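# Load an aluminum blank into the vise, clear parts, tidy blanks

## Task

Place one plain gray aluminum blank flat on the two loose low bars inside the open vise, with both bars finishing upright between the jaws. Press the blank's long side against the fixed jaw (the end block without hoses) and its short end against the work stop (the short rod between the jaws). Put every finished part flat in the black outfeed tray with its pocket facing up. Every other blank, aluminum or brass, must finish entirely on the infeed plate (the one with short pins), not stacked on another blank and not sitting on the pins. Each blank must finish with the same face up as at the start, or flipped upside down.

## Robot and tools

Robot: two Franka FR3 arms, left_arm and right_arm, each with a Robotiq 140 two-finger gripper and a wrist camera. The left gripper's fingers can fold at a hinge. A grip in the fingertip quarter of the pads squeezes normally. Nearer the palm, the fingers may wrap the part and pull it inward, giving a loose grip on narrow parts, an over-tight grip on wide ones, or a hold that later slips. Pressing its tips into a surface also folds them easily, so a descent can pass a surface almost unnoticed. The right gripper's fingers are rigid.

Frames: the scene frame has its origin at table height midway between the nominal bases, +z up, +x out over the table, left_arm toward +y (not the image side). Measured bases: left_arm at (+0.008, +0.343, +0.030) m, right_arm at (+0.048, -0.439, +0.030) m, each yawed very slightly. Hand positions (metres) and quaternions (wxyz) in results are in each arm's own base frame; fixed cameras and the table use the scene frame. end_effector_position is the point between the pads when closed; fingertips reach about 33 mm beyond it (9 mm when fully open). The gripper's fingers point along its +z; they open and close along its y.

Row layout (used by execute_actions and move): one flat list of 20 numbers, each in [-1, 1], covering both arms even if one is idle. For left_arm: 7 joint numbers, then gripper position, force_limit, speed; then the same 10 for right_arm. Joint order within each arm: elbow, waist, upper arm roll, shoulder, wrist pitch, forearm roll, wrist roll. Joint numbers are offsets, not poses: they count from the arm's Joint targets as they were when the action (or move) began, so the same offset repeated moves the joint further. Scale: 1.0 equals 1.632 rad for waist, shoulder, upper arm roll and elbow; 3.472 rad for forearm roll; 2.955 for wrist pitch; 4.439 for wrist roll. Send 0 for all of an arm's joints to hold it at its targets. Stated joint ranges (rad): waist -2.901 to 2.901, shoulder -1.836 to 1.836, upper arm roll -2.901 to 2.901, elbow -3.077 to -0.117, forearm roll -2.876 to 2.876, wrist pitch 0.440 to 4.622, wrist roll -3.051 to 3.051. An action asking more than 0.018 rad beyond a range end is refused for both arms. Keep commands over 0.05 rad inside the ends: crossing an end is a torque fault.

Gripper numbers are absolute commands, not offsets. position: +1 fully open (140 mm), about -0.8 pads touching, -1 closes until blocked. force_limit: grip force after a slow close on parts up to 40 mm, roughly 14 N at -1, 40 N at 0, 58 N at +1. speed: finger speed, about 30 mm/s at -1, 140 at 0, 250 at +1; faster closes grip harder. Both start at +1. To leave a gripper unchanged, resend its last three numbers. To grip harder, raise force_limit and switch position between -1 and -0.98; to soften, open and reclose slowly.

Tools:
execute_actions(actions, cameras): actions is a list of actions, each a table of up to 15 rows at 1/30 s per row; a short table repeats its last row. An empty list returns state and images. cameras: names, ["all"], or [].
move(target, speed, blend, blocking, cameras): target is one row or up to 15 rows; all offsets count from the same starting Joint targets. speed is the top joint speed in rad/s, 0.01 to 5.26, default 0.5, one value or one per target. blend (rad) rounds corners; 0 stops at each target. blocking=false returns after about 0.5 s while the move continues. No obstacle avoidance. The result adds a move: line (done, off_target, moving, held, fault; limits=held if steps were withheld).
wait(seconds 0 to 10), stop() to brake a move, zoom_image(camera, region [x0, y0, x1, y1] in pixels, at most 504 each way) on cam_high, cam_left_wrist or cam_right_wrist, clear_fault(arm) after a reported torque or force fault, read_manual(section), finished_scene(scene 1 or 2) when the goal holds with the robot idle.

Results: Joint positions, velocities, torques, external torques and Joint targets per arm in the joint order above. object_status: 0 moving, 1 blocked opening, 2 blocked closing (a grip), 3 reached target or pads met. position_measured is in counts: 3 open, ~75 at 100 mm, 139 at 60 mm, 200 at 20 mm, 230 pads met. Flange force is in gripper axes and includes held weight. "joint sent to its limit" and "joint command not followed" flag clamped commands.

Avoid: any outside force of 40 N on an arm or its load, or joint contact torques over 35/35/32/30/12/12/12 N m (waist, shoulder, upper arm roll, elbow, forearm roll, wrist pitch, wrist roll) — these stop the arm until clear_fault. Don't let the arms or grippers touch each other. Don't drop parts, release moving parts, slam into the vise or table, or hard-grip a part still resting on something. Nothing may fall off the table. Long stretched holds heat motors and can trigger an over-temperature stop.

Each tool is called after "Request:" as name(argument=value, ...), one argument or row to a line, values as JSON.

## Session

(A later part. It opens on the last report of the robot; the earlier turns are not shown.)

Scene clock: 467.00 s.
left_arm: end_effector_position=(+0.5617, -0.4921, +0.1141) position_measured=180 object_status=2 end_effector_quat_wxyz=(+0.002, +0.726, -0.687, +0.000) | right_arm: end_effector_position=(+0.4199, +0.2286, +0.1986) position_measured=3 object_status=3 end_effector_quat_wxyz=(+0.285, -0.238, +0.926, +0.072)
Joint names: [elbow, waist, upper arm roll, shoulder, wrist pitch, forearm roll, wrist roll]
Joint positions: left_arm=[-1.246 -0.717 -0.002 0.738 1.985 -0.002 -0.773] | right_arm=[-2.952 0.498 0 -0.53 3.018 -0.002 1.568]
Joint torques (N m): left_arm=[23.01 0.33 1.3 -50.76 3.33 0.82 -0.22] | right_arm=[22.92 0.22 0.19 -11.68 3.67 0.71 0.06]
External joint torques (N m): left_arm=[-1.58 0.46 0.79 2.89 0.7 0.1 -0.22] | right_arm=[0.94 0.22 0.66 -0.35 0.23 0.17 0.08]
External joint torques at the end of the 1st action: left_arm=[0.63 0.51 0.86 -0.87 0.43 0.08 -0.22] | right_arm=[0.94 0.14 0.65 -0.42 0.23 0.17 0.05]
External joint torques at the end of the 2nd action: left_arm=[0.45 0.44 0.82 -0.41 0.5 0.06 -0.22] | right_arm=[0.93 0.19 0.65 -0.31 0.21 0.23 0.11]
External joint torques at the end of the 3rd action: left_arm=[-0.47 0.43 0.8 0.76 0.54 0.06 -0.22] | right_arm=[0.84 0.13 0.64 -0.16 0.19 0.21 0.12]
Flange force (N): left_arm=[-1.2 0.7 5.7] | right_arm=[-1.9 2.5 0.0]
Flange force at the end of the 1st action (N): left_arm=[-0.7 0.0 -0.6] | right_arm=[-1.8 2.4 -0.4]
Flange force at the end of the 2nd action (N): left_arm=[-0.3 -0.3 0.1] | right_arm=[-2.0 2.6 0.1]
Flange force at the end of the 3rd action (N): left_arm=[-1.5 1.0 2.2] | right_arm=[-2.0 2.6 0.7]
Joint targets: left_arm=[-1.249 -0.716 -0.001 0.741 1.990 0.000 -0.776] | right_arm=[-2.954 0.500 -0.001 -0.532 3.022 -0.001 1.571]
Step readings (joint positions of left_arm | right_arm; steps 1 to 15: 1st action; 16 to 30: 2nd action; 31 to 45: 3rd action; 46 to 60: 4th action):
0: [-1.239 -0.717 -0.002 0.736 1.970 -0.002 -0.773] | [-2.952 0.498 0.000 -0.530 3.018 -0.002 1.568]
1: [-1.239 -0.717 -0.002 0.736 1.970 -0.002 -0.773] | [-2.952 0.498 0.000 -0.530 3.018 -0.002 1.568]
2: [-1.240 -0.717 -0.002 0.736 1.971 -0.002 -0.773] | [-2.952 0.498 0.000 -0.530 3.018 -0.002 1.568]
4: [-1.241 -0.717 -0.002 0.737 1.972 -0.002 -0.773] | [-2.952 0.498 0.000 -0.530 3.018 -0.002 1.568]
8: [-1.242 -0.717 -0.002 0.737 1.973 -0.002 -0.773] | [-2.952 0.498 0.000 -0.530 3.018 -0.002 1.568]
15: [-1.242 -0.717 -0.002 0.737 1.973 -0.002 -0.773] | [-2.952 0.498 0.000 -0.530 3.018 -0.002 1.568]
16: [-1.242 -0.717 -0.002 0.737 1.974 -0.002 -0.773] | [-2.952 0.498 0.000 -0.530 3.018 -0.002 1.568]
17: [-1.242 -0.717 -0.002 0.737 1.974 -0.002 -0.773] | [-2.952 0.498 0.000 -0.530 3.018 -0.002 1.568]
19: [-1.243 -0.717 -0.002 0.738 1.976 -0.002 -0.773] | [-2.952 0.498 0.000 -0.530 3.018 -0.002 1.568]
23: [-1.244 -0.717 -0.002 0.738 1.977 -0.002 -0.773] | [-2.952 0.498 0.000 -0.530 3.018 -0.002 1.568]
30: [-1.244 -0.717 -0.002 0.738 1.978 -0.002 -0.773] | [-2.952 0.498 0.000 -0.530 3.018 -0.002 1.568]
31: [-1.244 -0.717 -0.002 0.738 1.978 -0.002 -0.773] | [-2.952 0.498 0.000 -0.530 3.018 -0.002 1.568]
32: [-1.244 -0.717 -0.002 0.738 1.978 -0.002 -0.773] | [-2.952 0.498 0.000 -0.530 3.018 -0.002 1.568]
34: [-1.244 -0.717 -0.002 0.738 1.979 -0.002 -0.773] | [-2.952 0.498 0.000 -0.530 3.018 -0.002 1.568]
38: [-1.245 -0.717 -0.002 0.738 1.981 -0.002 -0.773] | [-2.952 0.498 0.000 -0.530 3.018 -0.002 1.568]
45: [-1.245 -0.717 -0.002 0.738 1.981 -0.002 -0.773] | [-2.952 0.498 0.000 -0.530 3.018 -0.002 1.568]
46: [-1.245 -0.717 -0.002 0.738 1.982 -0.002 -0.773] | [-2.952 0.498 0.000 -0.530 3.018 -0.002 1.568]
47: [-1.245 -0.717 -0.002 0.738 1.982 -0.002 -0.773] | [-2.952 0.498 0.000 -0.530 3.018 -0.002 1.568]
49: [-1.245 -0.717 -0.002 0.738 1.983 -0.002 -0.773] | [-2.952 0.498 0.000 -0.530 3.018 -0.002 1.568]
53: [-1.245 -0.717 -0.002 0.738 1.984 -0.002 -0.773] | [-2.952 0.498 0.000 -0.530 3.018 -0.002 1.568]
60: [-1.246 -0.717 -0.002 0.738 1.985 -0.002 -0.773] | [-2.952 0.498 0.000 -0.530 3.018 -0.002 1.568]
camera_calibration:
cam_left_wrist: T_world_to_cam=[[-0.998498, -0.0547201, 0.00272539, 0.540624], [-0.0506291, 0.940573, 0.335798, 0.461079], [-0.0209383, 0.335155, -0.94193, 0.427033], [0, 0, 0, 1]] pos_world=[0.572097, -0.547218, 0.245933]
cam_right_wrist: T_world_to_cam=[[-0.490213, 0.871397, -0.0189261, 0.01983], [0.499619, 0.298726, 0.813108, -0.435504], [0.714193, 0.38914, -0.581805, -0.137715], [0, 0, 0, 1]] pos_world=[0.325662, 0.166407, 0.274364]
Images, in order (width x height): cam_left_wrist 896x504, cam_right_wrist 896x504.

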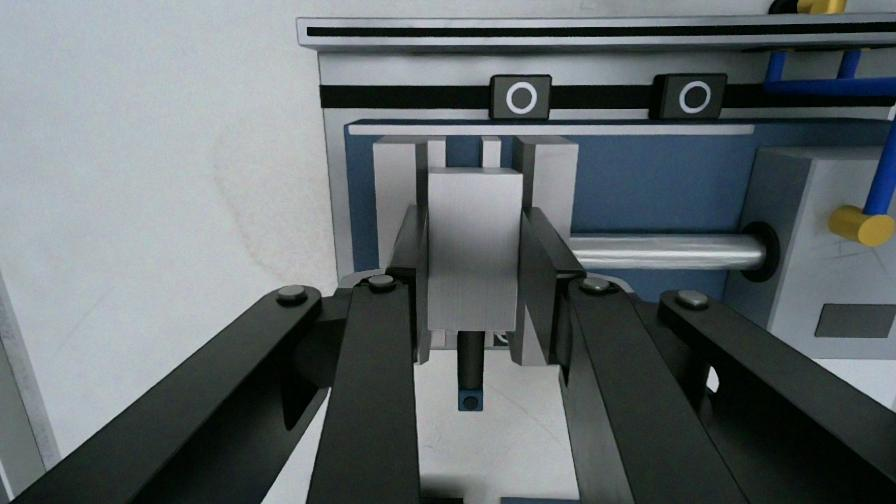

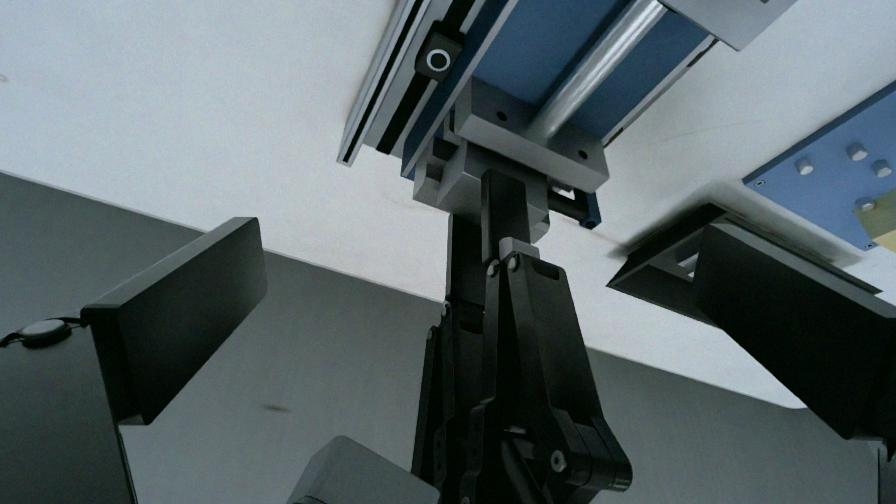

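Request:
execute_actions(
  actions=[
    [[-0.0015,0,0,0.001,0.0014,0,0,-1,-0.5,-1,0,0,0,0,0,0,0,1,1,1]],
    [[-0.0015,0,0,0.001,0.0014,0,0,-1,-0.5,-1,0,0,0,0,0,0,0,1,1,1]],
    [[-0.0015,0,0,0.001,0.0014,0,0,-1,-0.5,-1,0,0,0,0,0,0,0,1,1,1]],
  ],
  cameras=["cam_right_wrist","cam_left_wrist"],
)

Request:
zoom_image(
  camera="cam_right_wrist",
  region=[410, 110, 610, 230],
)

Scene clock: 471.53 s.
left_arm: end_effector_position=(+0.5631, -0.4923, +0.1126) position_measured=180 object_status=2 end_effector_quat_wxyz=(+0.001, +0.727, -0.687, +0.003) | right_arm: end_effector_position=(+0.4199, +0.2286, +0.1986) position_measured=3 object_status=3 end_effector_quat_wxyz=(+0.285, -0.238, +0.926, +0.072)
Joint names: [elbow, waist, upper arm roll, shoulder, wrist pitch, forearm roll, wrist roll]
Joint positions: left_arm=[-1.251 -0.716 -0.001 0.738 1.996 -0.002 -0.773] | right_arm=[-2.952 0.498 0 -0.53 3.018 -0.002 1.568]
Joint torques (N m): left_arm=[22.02 0.06 0.88 -48.4 3.58 0.71 -0.23] | right_arm=[22.96 0.18 0.18 -11.61 3.65 0.73 0.1]
External joint torques (N m): left_arm=[-2.51 0.5 0.55 5.14 0.94 0 -0.23] | right_arm=[0.89 0.13 0.61 -0.14 0.19 0.2 0.12]
External joint torques at the end of the 1st action: left_arm=[-2.24 0.61 0.88 4.03 0.86 0.22 -0.2] | right_arm=[0.79 0.18 0.71 -0.13 0.2 0.19 0.11]
External joint torques at the end of the 2nd action: left_arm=[-2.33 0.58 0.75 4.67 0.92 0.06 -0.2] | right_arm=[0.86 0.22 0.7 -0.22 0.19 0.19 0.12]
Flange force (N): left_arm=[0.2 -0.7 9.1] | right_arm=[-2.2 2.5 0.8]
Flange force at the end of the 1st action (N): left_arm=[-1.7 0.9 7.7] | right_arm=[-1.9 2.8 0.8]
Flange force at the end of the 2nd action (N): left_arm=[-0.4 -0.4 8.5] | right_arm=[-2.0 2.7 0.4]
Joint targets: left_arm=[-1.256 -0.716 -0.001 0.746 2.002 0.000 -0.776] | right_arm=[-2.954 0.500 -0.001 -0.532 3.022 -0.001 1.571]
Step readings (joint positions of left_arm | right_arm; steps 1 to 15: 1st action; 16 to 30: 2nd action; 31 to 45: 3rd action):
0: [-1.246 -0.717 -0.002 0.738 1.985 -0.002 -0.773] | [-2.952 0.498 0.000 -0.530 3.018 -0.002 1.568]
1: [-1.246 -0.717 -0.002 0.738 1.985 -0.002 -0.773] | [-2.952 0.498 0.000 -0.530 3.018 -0.002 1.568]
2: [-1.246 -0.717 -0.002 0.738 1.985 -0.002 -0.773] | [-2.952 0.498 0.000 -0.530 3.018 -0.002 1.568]
4: [-1.246 -0.717 -0.002 0.738 1.986 -0.002 -0.773] | [-2.952 0.498 0.000 -0.530 3.018 -0.002 1.568]
8: [-1.247 -0.717 -0.002 0.738 1.987 -0.002 -0.773] | [-2.952 0.498 0.000 -0.530 3.018 -0.002 1.568]
15: [-1.247 -0.717 -0.002 0.738 1.988 -0.002 -0.773] | [-2.952 0.498 0.000 -0.530 3.018 -0.002 1.568]
16: [-1.247 -0.717 -0.002 0.738 1.988 -0.002 -0.773] | [-2.952 0.498 0.000 -0.530 3.018 -0.002 1.568]
17: [-1.247 -0.717 -0.002 0.738 1.989 -0.002 -0.773] | [-2.952 0.498 0.000 -0.530 3.018 -0.002 1.568]
19: [-1.248 -0.717 -0.002 0.738 1.990 -0.002 -0.773] | [-2.952 0.498 0.000 -0.530 3.018 -0.002 1.568]
23: [-1.249 -0.717 -0.002 0.738 1.991 -0.002 -0.773] | [-2.952 0.498 0.000 -0.530 3.018 -0.002 1.568]
30: [-1.249 -0.717 -0.002 0.738 1.992 -0.002 -0.773] | [-2.952 0.498 0.000 -0.530 3.018 -0.002 1.568]
31: [-1.249 -0.717 -0.002 0.738 1.992 -0.002 -0.773] | [-2.952 0.498 0.000 -0.530 3.018 -0.002 1.568]
32: [-1.250 -0.717 -0.001 0.738 1.993 -0.002 -0.773] | [-2.952 0.498 0.000 -0.530 3.018 -0.002 1.568]
34: [-1.251 -0.717 -0.001 0.738 1.994 -0.002 -0.773] | [-2.952 0.498 0.000 -0.530 3.018 -0.002 1.568]
38: [-1.251 -0.716 -0.001 0.738 1.996 -0.002 -0.773] | [-2.952 0.498 0.000 -0.530 3.018 -0.002 1.568]
45: [-1.251 -0.716 -0.001 0.738 1.996 -0.002 -0.773] | [-2.952 0.498 0.000 -0.530 3.018 -0.002 1.568]
camera_calibration:
cam_left_wrist: T_world_to_cam=[[-0.99845, -0.055629, -0.00144138, 0.542044], [-0.0529407, 0.941582, 0.332596, 0.464042], [-0.0171448, 0.332156, -0.943068, 0.422229], [0, 0, 0, 1]] pos_world=[0.57301, -0.547027, 0.244634]
cam_right_wrist: T_world_to_cam=[[-0.490213, 0.871397, -0.0189261, 0.01983], [0.499619, 0.298726, 0.813108, -0.435504], [0.714193, 0.38914, -0.581805, -0.137715], [0, 0, 0, 1]] pos_world=[0.325662, 0.166407, 0.274364]
Images, in order (width x height): cam_left_wrist 896x504, cam_right_wrist 896x504.

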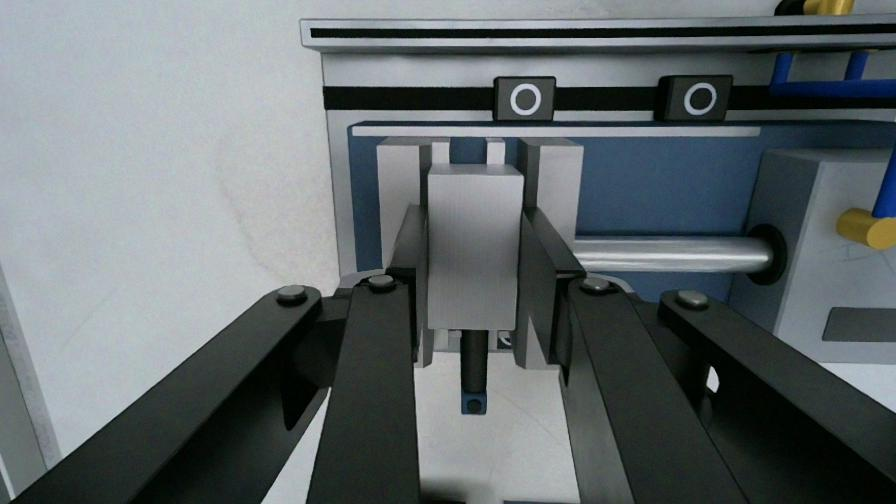

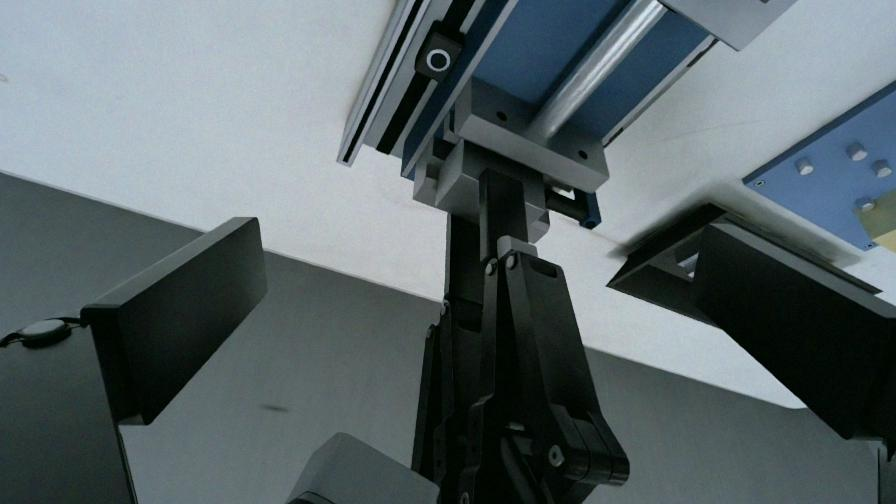

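Scaled by 2.520 from the camera's 896x504 image, which has a finer 1280x720 frame.

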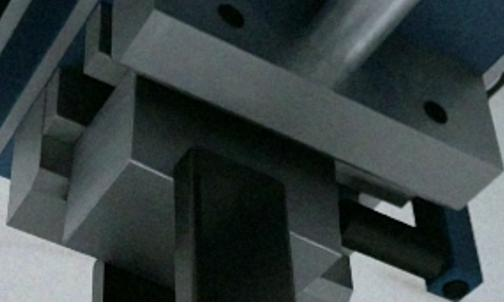

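Request:
execute_actions(
  actions=[
    [[0.006,0,0,-0.004,-0.0056,0,0,-1,-0.5,-1,0,0,0,0,0,0,0,1,1,1]],
    [[-0.0107,0.00168,0,-0.00615,0.00252,0,0.00062,-1,-0.5,-1,0,0,0,0,0,0,0,1,1,1]],
    [[-0.0107,0.00168,0,-0.00615,0.00252,0,0.00062,-1,-0.5,-1,0,0,0,0,0,0,0,1,1,1]],
    [[-0.0107,0.00168,0,-0.00615,0.00252,0,0.00062,-1,-0.5,-1,0,0,0,0,0,0,0,1,1,1]],
    [[-0.0107,0.00168,0,-0.00615,0.00252,0,0.00062,-1,-0.5,-1,0,0,0,0,0,0,0,1,1,1]],
  ],
)

Scene clock: 478.77 s.
left_arm: end_effector_position=(+0.5590, -0.4814, +0.1126) position_measured=180 object_status=2 end_effector_quat_wxyz=(+0.001, +0.728, -0.685, +0.001) | right_arm: end_effector_position=(+0.4199, +0.2286, +0.1986) position_measured=3 object_status=3 end_effector_quat_wxyz=(+0.285, -0.238, +0.926, +0.072)
Joint names: [elbow, waist, upper arm roll, shoulder, wrist pitch, forearm roll, wrist roll]
Joint positions: left_arm=[-1.314 -0.709 -0.002 0.701 2.017 -0.002 -0.77] | right_arm=[-2.952 0.498 0 -0.53 3.018 -0.002 1.568]
Joint torques (N m): left_arm=[23.34 2.14 2.2 -52.62 2.38 1.4 0.2] | right_arm=[22.98 0.19 0.17 -11.63 3.66 0.72 0.08]
External joint torques (N m): left_arm=[-1.09 2.44 1.82 0.07 -0.25 0.7 0.2] | right_arm=[0.92 0.25 0.71 -0.2 0.2 0.17 0.1]
External joint torques at the end of the 1st action: left_arm=[1.08 0.68 0.69 -0.1 -0.33 0.08 -0.19] | right_arm=[0.89 0.19 0.64 -0.31 0.21 0.2 0.07]
External joint torques at the end of the 2nd action: left_arm=[-1.11 1.34 0.9 0.39 -0.02 0.18 -0.07] | right_arm=[0.9 0.18 0.71 -0.25 0.22 0.2 0.11]
External joint torques at the end of the 3rd action: left_arm=[-1.3 1.2 0.98 0.43 0.12 0.25 0.07] | right_arm=[0.88 0.18 0.68 -0.19 0.19 0.2 0.13]
External joint torques at the end of the 4th action: left_arm=[-0.67 1.38 0.98 0.24 0.2 0.23 0.13] | right_arm=[0.92 0.2 0.76 -0.28 0.19 0.19 0.11]
Flange force (N): left_arm=[-7.0 2.2 0.7] | right_arm=[-2.1 2.7 0.6]
Flange force at the end of the 1st action (N): left_arm=[5.4 -6.5 -1.9] | right_arm=[-1.9 2.4 0.1]
Flange force at the end of the 2nd action (N): left_arm=[-5.6 3.3 1.5] | right_arm=[-2.0 2.8 0.4]
Flange force at the end of the 3rd action (N): left_arm=[-6.6 4.3 2.0] | right_arm=[-2.0 2.7 0.5]
Flange force at the end of the 4th action (N): left_arm=[-4.4 1.6 1.3] | right_arm=[-2.0 3.0 0.1]
Joint targets: left_arm=[-1.316 -0.705 -0.001 0.699 2.015 0.000 -0.765] | right_arm=[-2.954 0.500 -0.001 -0.532 3.022 -0.001 1.571]
Step readings (joint positions of left_arm | right_arm; steps 1 to 15: 1st action; 16 to 30: 2nd action; 31 to 45: 3rd action; 46 to 60: 4th action; 61 to 75: 5th action):
0: [-1.251 -0.716 -0.001 0.738 1.996 -0.002 -0.773] | [-2.952 0.498 0.000 -0.530 3.018 -0.002 1.568]
1: [-1.251 -0.716 -0.001 0.738 1.995 -0.002 -0.773] | [-2.952 0.498 0.000 -0.530 3.018 -0.002 1.568]
2: [-1.250 -0.716 -0.001 0.738 1.994 -0.002 -0.773] | [-2.952 0.498 0.000 -0.530 3.018 -0.002 1.568]
4: [-1.249 -0.716 -0.001 0.739 1.992 -0.002 -0.773] | [-2.952 0.498 0.000 -0.530 3.018 -0.002 1.568]
8: [-1.249 -0.716 -0.001 0.739 1.990 -0.002 -0.773] | [-2.952 0.498 0.000 -0.530 3.018 -0.002 1.568]
15: [-1.248 -0.716 -0.001 0.739 1.989 -0.002 -0.773] | [-2.952 0.498 0.000 -0.530 3.018 -0.002 1.568]
16: [-1.249 -0.716 -0.001 0.739 1.989 -0.002 -0.773] | [-2.952 0.498 0.000 -0.530 3.018 -0.002 1.568]
17: [-1.253 -0.716 -0.001 0.736 1.990 -0.002 -0.773] | [-2.952 0.498 0.000 -0.530 3.018 -0.002 1.568]
19: [-1.258 -0.716 -0.001 0.733 1.991 -0.002 -0.773] | [-2.952 0.498 0.000 -0.530 3.018 -0.002 1.568]
23: [-1.261 -0.715 -0.001 0.731 1.992 -0.002 -0.773] | [-2.952 0.498 0.000 -0.530 3.018 -0.002 1.568]
30: [-1.262 -0.715 -0.001 0.731 1.992 -0.002 -0.773] | [-2.952 0.498 0.000 -0.530 3.018 -0.002 1.568]
31: [-1.263 -0.715 -0.001 0.730 1.993 -0.002 -0.773] | [-2.952 0.498 0.000 -0.530 3.018 -0.002 1.568]
32: [-1.268 -0.715 -0.001 0.727 1.995 -0.002 -0.773] | [-2.952 0.498 0.000 -0.530 3.018 -0.002 1.568]
34: [-1.274 -0.714 -0.001 0.723 1.996 -0.002 -0.773] | [-2.952 0.498 0.000 -0.530 3.018 -0.002 1.568]
38: [-1.278 -0.713 -0.001 0.721 1.998 -0.002 -0.773] | [-2.952 0.498 0.000 -0.530 3.018 -0.002 1.568]
45: [-1.279 -0.713 -0.001 0.721 1.999 -0.002 -0.773] | [-2.952 0.498 0.000 -0.530 3.018 -0.002 1.568]
46: [-1.280 -0.713 -0.001 0.720 2.000 -0.002 -0.773] | [-2.952 0.498 0.000 -0.530 3.018 -0.002 1.568]
47: [-1.285 -0.712 -0.001 0.717 2.002 -0.002 -0.773] | [-2.952 0.498 0.000 -0.530 3.018 -0.002 1.568]
49: [-1.292 -0.711 -0.001 0.713 2.004 -0.002 -0.772] | [-2.952 0.498 0.000 -0.530 3.018 -0.002 1.568]
53: [-1.295 -0.710 -0.001 0.711 2.006 -0.002 -0.772] | [-2.952 0.498 0.000 -0.530 3.018 -0.002 1.568]
60: [-1.296 -0.710 -0.001 0.710 2.006 -0.002 -0.772] | [-2.952 0.498 0.000 -0.530 3.018 -0.002 1.568]
61: [-1.298 -0.710 -0.001 0.710 2.007 -0.002 -0.771] | [-2.952 0.498 0.000 -0.530 3.018 -0.002 1.568]
62: [-1.303 -0.709 -0.001 0.707 2.009 -0.002 -0.771] | [-2.952 0.498 0.000 -0.530 3.018 -0.002 1.568]
64: [-1.309 -0.709 -0.001 0.703 2.012 -0.002 -0.771] | [-2.952 0.498 0.000 -0.530 3.018 -0.002 1.568]
68: [-1.313 -0.709 -0.002 0.702 2.016 -0.002 -0.770] | [-2.952 0.498 0.000 -0.530 3.018 -0.002 1.568]
75: [-1.314 -0.709 -0.002 0.701 2.017 -0.002 -0.770] | [-2.952 0.498 0.000 -0.530 3.018 -0.002 1.568]

Request:
execute_actions(
  actions=[
    [[0.00695,0.00115,0,0.004,-0.00163,0,0.0004,-1,-0.5,-1,0,0,0,0,0,0,0,1,1,1]],
    [[0.00695,0.00115,0,0.004,-0.00163,0,0.0004,-1,-0.5,-1,0,0,0,0,0,0,0,1,1,1]],
    [[0.00695,0.00115,0,0.004,-0.00163,0,0.0004,-1,-0.5,-1,0,0,0,0,0,0,0,1,1,1]],
    [[0.00695,0.00115,0,0.004,-0.00163,0,0.0004,-1,-0.5,-1,0,0,0,0,0,0,0,1,1,1]],
  ],
  cameras=["cam_right_wrist","cam_left_wrist"],
)

Request:
zoom_image(
  camera="cam_right_wrist",
  region=[410, 110, 610, 230],
)

Request:
zoom_image(
  camera="cam_left_wrist",
  region=[340, 80, 600, 420],
)

Scene clock: 484.80 s.
left_arm: end_effector_position=(+0.5633, -0.4814, +0.1127) position_measured=180 object_status=2 end_effector_quat_wxyz=(+0.002, +0.728, -0.685, -0.003) | right_arm: end_effector_position=(+0.4199, +0.2286, +0.1986) position_measured=3 object_status=3 end_effector_quat_wxyz=(+0.285, -0.238, +0.926, +0.072)
Joint names: [elbow, waist, upper arm roll, shoulder, wrist pitch, forearm roll, wrist roll]
Joint positions: left_arm=[-1.273 -0.703 -0.003 0.723 1.991 -0.002 -0.766] | right_arm=[-2.952 0.498 0 -0.53 3.018 -0.002 1.568]
Joint torques (N m): left_arm=[25.74 3.46 3.29 -52.1 3.56 1.95 0.31] | right_arm=[22.99 0.12 0.13 -11.66 3.67 0.73 0.04]
External joint torques (N m): left_arm=[1.2 3.79 2.95 1.22 0.95 1.25 0.31] | right_arm=[0.93 0.1 0.59 -0.21 0.22 0.2 0.06]
External joint torques at the end of the 1st action: left_arm=[0.81 2.71 1.9 0.27 -0.33 0.76 0.19] | right_arm=[0.85 0.21 0.69 -0.21 0.19 0.21 0.09]
External joint torques at the end of the 2nd action: left_arm=[0.32 2.47 1.83 0.29 -0.36 0.68 0.18] | right_arm=[0.94 0.16 0.74 -0.29 0.22 0.19 0.08]
External joint torques at the end of the 3rd action: left_arm=[1.22 3.19 2.39 0.45 0.28 1.06 0.26] | right_arm=[0.87 0.19 0.7 -0.26 0.18 0.19 0.09]
Flange force (N): left_arm=[3.5 -11.5 1.6] | right_arm=[-2.1 2.2 0.6]
Flange force at the end of the 1st action (N): left_arm=[2.5 -8.1 -1.3] | right_arm=[-2.0 2.7 0.4]
Flange force at the end of the 2nd action (N): left_arm=[0.5 -5.6 -0.8] | right_arm=[-2.0 2.8 0.2]
Flange force at the end of the 3rd action (N): left_arm=[3.3 -10.0 -0.4] | right_arm=[-1.9 2.7 0.2]
Joint targets: left_arm=[-1.271 -0.697 -0.001 0.725 1.996 0.000 -0.758] | right_arm=[-2.954 0.500 -0.001 -0.532 3.022 -0.001 1.571]
Step readings (joint positions of left_arm | right_arm; steps 1 to 15: 1st action; 16 to 30: 2nd action; 31 to 45: 3rd action; 46 to 60: 4th action):
0: [-1.314 -0.709 -0.002 0.701 2.017 -0.002 -0.770] | [-2.952 0.498 0.000 -0.530 3.018 -0.002 1.568]
1: [-1.313 -0.709 -0.002 0.701 2.017 -0.002 -0.770] | [-2.952 0.498 0.000 -0.530 3.018 -0.002 1.568]
2: [-1.311 -0.708 -0.002 0.702 2.016 -0.002 -0.769] | [-2.952 0.498 0.000 -0.530 3.018 -0.002 1.568]
4: [-1.309 -0.707 -0.002 0.704 2.015 -0.002 -0.769] | [-2.952 0.498 0.000 -0.530 3.018 -0.002 1.568]
8: [-1.307 -0.707 -0.002 0.705 2.015 -0.002 -0.768] | [-2.952 0.498 0.000 -0.530 3.018 -0.002 1.568]
15: [-1.307 -0.707 -0.002 0.705 2.014 -0.002 -0.768] | [-2.952 0.498 0.000 -0.530 3.018 -0.002 1.568]
16: [-1.306 -0.707 -0.002 0.706 2.014 -0.002 -0.768] | [-2.952 0.498 0.000 -0.530 3.018 -0.002 1.568]
17: [-1.302 -0.707 -0.002 0.708 2.013 -0.002 -0.768] | [-2.952 0.498 0.000 -0.530 3.018 -0.002 1.568]
19: [-1.298 -0.705 -0.002 0.710 2.012 -0.002 -0.767] | [-2.952 0.498 0.000 -0.530 3.018 -0.002 1.568]
23: [-1.296 -0.705 -0.002 0.712 2.010 -0.002 -0.767] | [-2.952 0.498 0.000 -0.530 3.018 -0.002 1.568]
30: [-1.295 -0.705 -0.002 0.712 2.010 -0.002 -0.766] | [-2.952 0.498 0.000 -0.530 3.018 -0.002 1.568]
31: [-1.294 -0.705 -0.002 0.712 2.009 -0.002 -0.766] | [-2.952 0.498 0.000 -0.530 3.018 -0.002 1.568]
32: [-1.291 -0.705 -0.002 0.714 2.007 -0.002 -0.766] | [-2.952 0.498 0.000 -0.530 3.018 -0.002 1.568]
34: [-1.288 -0.704 -0.002 0.716 2.003 -0.002 -0.766] | [-2.952 0.498 0.000 -0.530 3.018 -0.002 1.568]
38: [-1.285 -0.704 -0.002 0.717 2.001 -0.002 -0.766] | [-2.952 0.498 0.000 -0.530 3.018 -0.002 1.568]
45: [-1.284 -0.704 -0.002 0.718 2.001 -0.002 -0.766] | [-2.952 0.498 0.000 -0.530 3.018 -0.002 1.568]
46: [-1.283 -0.704 -0.003 0.718 2.000 -0.002 -0.766] | [-2.952 0.498 0.000 -0.530 3.018 -0.002 1.568]
47: [-1.281 -0.704 -0.003 0.720 1.997 -0.002 -0.766] | [-2.952 0.498 0.000 -0.530 3.018 -0.002 1.568]
49: [-1.277 -0.703 -0.003 0.722 1.994 -0.002 -0.766] | [-2.952 0.498 0.000 -0.530 3.018 -0.002 1.568]
53: [-1.274 -0.703 -0.003 0.723 1.992 -0.002 -0.766] | [-2.952 0.498 0.000 -0.530 3.018 -0.002 1.568]
60: [-1.274 -0.703 -0.003 0.723 1.991 -0.002 -0.766] | [-2.952 0.498 0.000 -0.530 3.018 -0.002 1.568]
camera_calibration:
cam_left_wrist: T_world_to_cam=[[-0.998152, -0.0602551, 0.007883, 0.539358], [-0.0540134, 0.939139, 0.339263, 0.452389], [-0.0278456, 0.338211, -0.940658, 0.427428], [0, 0, 0, 1]] pos_world=[0.574698, -0.536918, 0.244332]
cam_right_wrist: T_world_to_cam=[[-0.490213, 0.871397, -0.0189261, 0.01983], [0.499619, 0.298726, 0.813108, -0.435504], [0.714193, 0.38914, -0.581805, -0.137715], [0, 0, 0, 1]] pos_world=[0.325662, 0.166407, 0.274364]
Images, in order (width x height): cam_left_wrist 896x504, cam_right_wrist 896x504.

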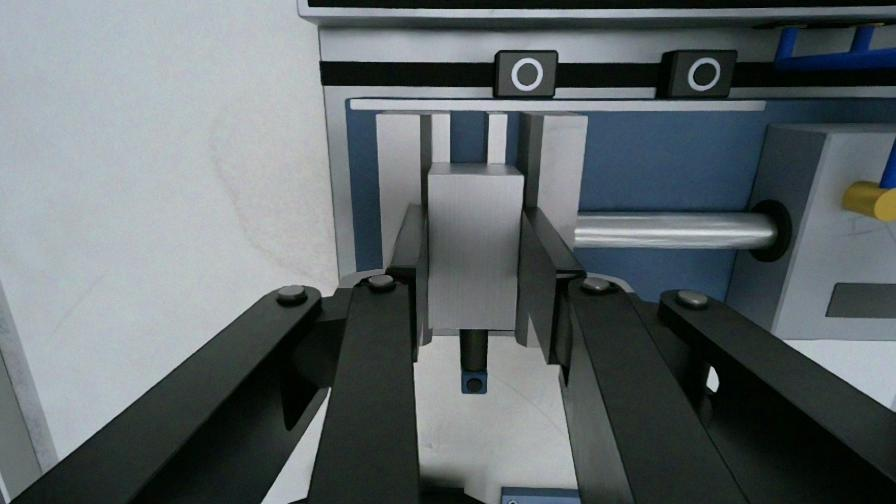

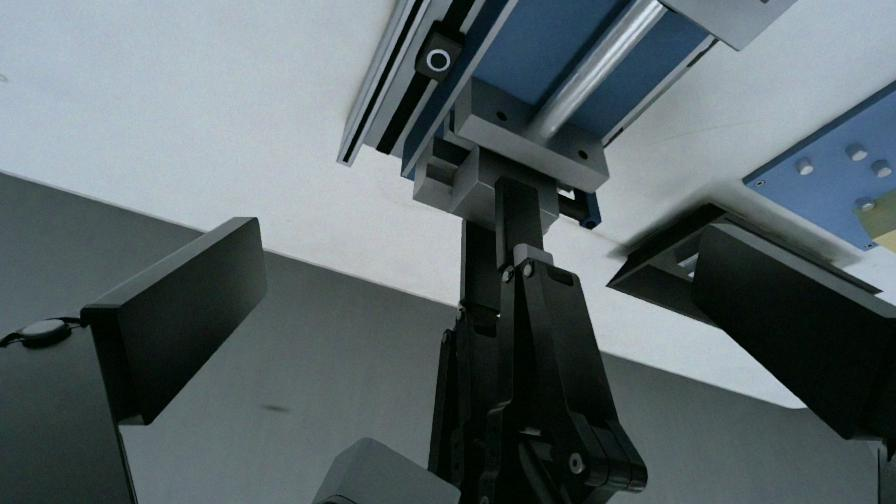

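Scaled by 2.520 from the camera's 896x504 image, which has a finer 1280x720 frame.

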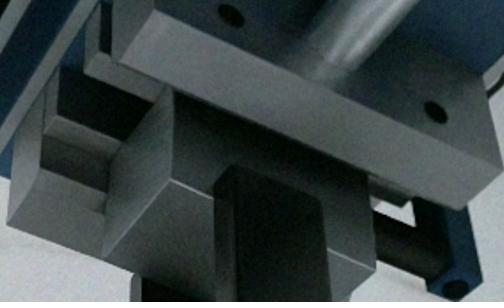

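Scaled by 1.482 from the camera's 896x504 image, which has a finer 1280x720 frame.

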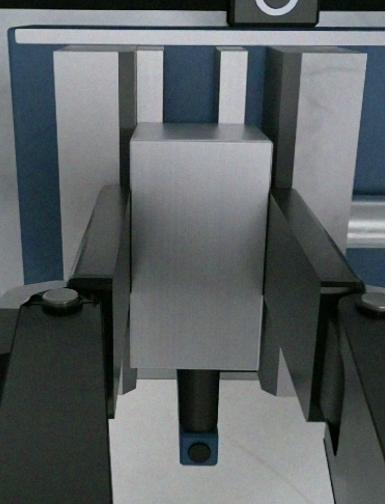

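Request:
move(
  target=[
    [-0.0069,-0.0034,0,-0.0039,0.0016,0,-0.0012,-1,-0.5,-1,0,0,0,0,0,0,0,1,1,1],
    [-0.0069,-0.0034,0,-0.0039,0.0016,0,-0.0012,-0.2,-0.5,-1,0,0,0,0,0,0,0,1,1,1],
    [0.0145,-0.0034,0,-0.0168,-0.0187,0,-0.0012,-0.2,-0.5,-1,0,0,0,0,0,0,0,1,1,1],
  ],
  speed=0.06,
  cameras=["cam_right_wrist","cam_left_wrist"],
)

Request:
zoom_image(
  camera="cam_right_wrist",
  region=[410, 110, 610, 230],
)

Request:
zoom_image(
  camera="cam_left_wrist",
  region=[360, 80, 600, 400],
)

Scene clock: 495.23 s.
left_arm: end_effector_position=(+0.5635, -0.4804, +0.1378) position_measured=154 object_status=3 end_effector_quat_wxyz=(+0.002, +0.729, -0.685, -0.002) | right_arm: end_effector_position=(+0.4199, +0.2286, +0.1986) position_measured=3 object_status=3 end_effector_quat_wxyz=(+0.285, -0.238, +0.926, +0.072)
Joint names: [elbow, waist, upper arm roll, shoulder, wrist pitch, forearm roll, wrist roll]
Joint positions: left_arm=[-1.249 -0.703 -0.002 0.7 1.944 -0.002 -0.766] | right_arm=[-2.952 0.498 0 -0.53 3.018 -0.002 1.568]
Joint velocities: left_arm=[0 -0.001 0 0 -0.004 0 0] | right_arm=[within noise]
Joint torques (N m): left_arm=[25.1 0.31 1.4 -52.9 2.51 0.8 0.08] | right_arm=[22.92 0.2 0.16 -11.71 3.64 0.72 0.11]
External joint torques (N m): left_arm=[0.46 0.4 0.9 -0.03 -0.1 0.07 0.08] | right_arm=[0.84 0.2 0.64 -0.3 0.18 0.18 0.13]
Flange force (N): left_arm=[1.8 -3.0 -0.9] | right_arm=[-1.8 2.6 0.0]
Joint targets: left_arm=[-1.247 -0.703 -0.001 0.698 1.941 0.000 -0.764] | right_arm=[-2.954 0.500 -0.001 -0.532 3.022 -0.001 1.571]
move: done
camera_calibration:
cam_left_wrist: T_world_to_cam=[[-0.998113, -0.0610238, 0.00675388, 0.539195], [-0.0551162, 0.939046, 0.339345, 0.443503], [-0.0270503, 0.338333, -0.940638, 0.450304], [0, 0, 0, 1]] pos_world=[0.574802, -0.535919, 0.26943]
cam_right_wrist: T_world_to_cam=[[-0.490213, 0.871397, -0.0189261, 0.01983], [0.499619, 0.298726, 0.813108, -0.435504], [0.714193, 0.38914, -0.581805, -0.137715], [0, 0, 0, 1]] pos_world=[0.325662, 0.166407, 0.274364]
Images, in order (width x height): cam_left_wrist 896x504, cam_right_wrist 896x504.

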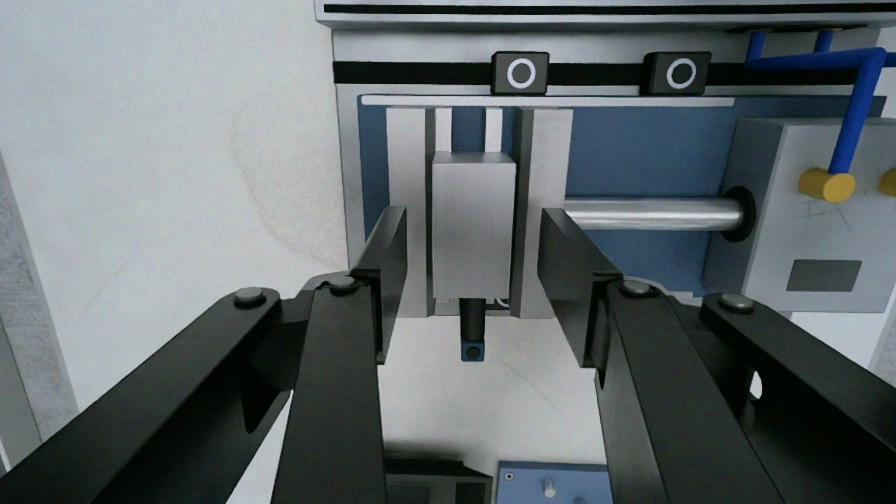

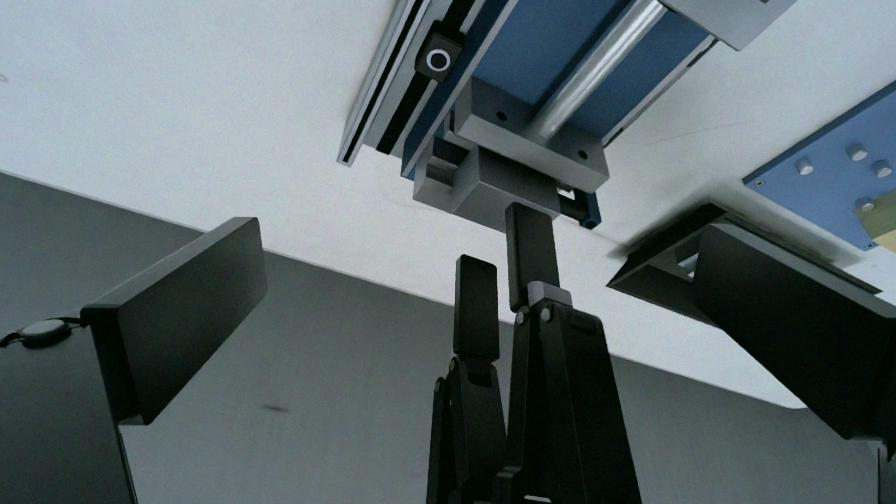

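Scaled by 2.520 from the camera's 896x504 image, which has a finer 1280x720 frame.

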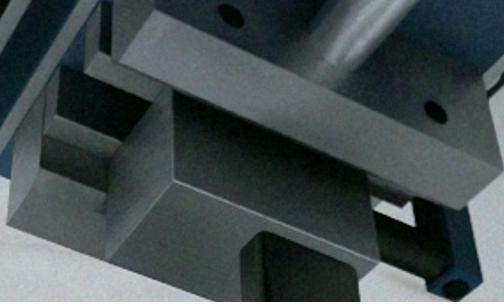

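Scaled by 1.575 from the camera's 896x504 image, which has a finer 1280x720 frame.

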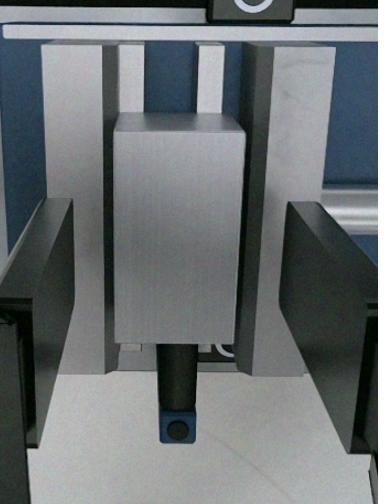

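Request:
zoom_image(
  camera="cam_right_wrist",
  region=[424, 136, 494, 216],
)

Request:
zoom_image(
  camera="cam_left_wrist",
  region=[410, 90, 530, 200],
)

Request:
zoom_image(
  camera="cam_left_wrist",
  region=[410, 230, 530, 370],
)

Scaled by 6.300 from the camera's 896x504 image, which has a finer 1280x720 frame.

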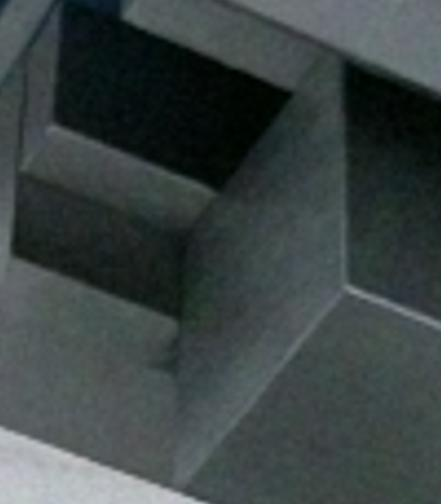

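Scaled by 4.200 from the camera's 896x504 image, which has a finer 1280x720 frame.

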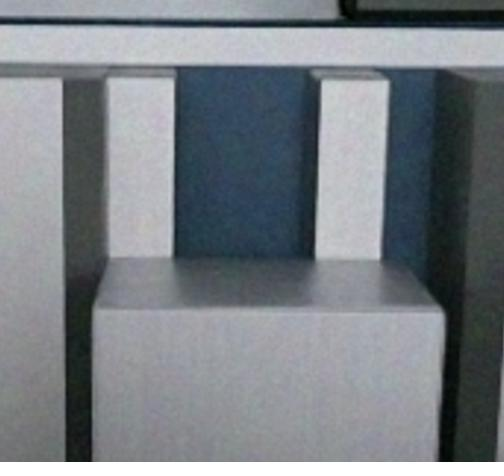

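Scaled by 3.600 from the camera's 896x504 image, which has a finer 1280x720 frame.

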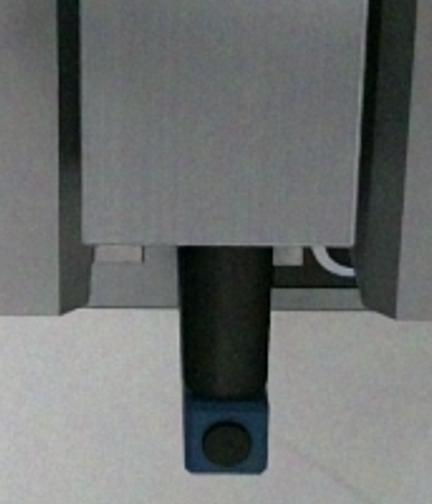

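Request:
move(
  target=[0.045,0,0,-0.025,-0.042,0,0,-0.2,-0.5,-1,0,0,0,0,0,0,0,1,1,1],
  speed=0.3,
  cameras=["cam_left_wrist"],
)

Request:
zoom_image(
  camera="cam_left_wrist",
  region=[380, 90, 600, 370],
)

Scene clock: 505.27 s.
left_arm: end_effector_position=(+0.5593, -0.4769, +0.1948) position_measured=154 object_status=3 end_effector_quat_wxyz=(+0.002, +0.729, -0.685, -0.005) | right_arm: end_effector_position=(+0.4199, +0.2286, +0.1986) position_measured=3 object_status=3 end_effector_quat_wxyz=(+0.285, -0.238, +0.926, +0.072)
Joint names: [elbow, waist, upper arm roll, shoulder, wrist pitch, forearm roll, wrist roll]
Joint positions: left_arm=[-1.174 -0.703 -0.002 0.656 1.82 -0.002 -0.766] | right_arm=[-2.952 0.498 0 -0.53 3.018 -0.002 1.568]
Joint velocities: left_arm=[-0.001 0 0.001 0 -0.005 -0.001 -0.001] | right_arm=[within noise]
Joint torques (N m): left_arm=[24.97 0.33 1.37 -51.55 2.47 0.83 0.11] | right_arm=[23 0.11 0.22 -11.71 3.64 0.72 0.04]
External joint torques (N m): left_arm=[0.22 0.6 1 0.48 -0.12 0.08 0.11] | right_arm=[0.95 0.12 0.72 -0.27 0.19 0.18 0.06]
Flange force (N): left_arm=[2.2 -3.9 -0.7] | right_arm=[-2.2 2.7 0.2]
Joint targets: left_arm=[-1.174 -0.703 -0.001 0.657 1.817 0.000 -0.764] | right_arm=[-2.954 0.500 -0.001 -0.532 3.022 -0.001 1.571]
move: done
camera_calibration:
cam_left_wrist: T_world_to_cam=[[-0.998092, -0.0607265, 0.0111956, 0.534088], [-0.0532035, 0.937729, 0.343269, 0.418164], [-0.031344, 0.342019, -0.93917, 0.506458], [0, 0, 0, 1]] pos_world=[0.571191, -0.532909, 0.326128]
Images, in order (width x height): cam_left_wrist 896x504.

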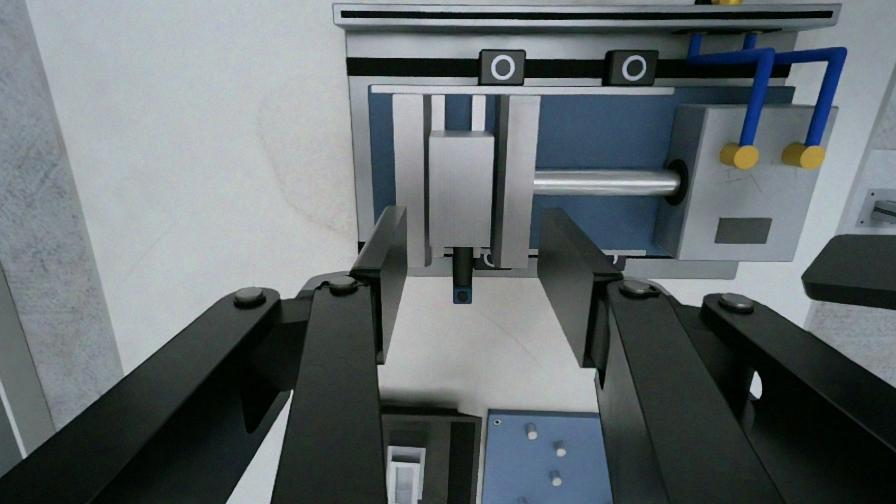

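Scaled by 1.800 from the camera's 896x504 image, which has a finer 1280x720 frame.

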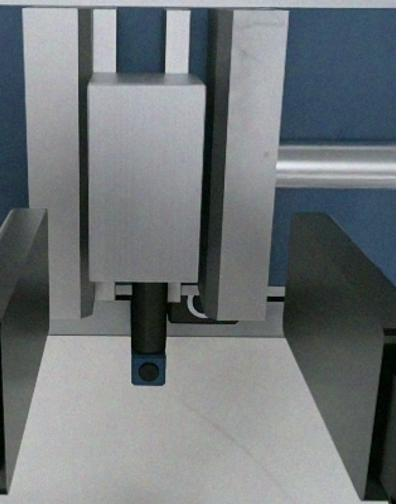

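Request:
finished_scene(
  scene=1,
)

The scene is finished: the task was done.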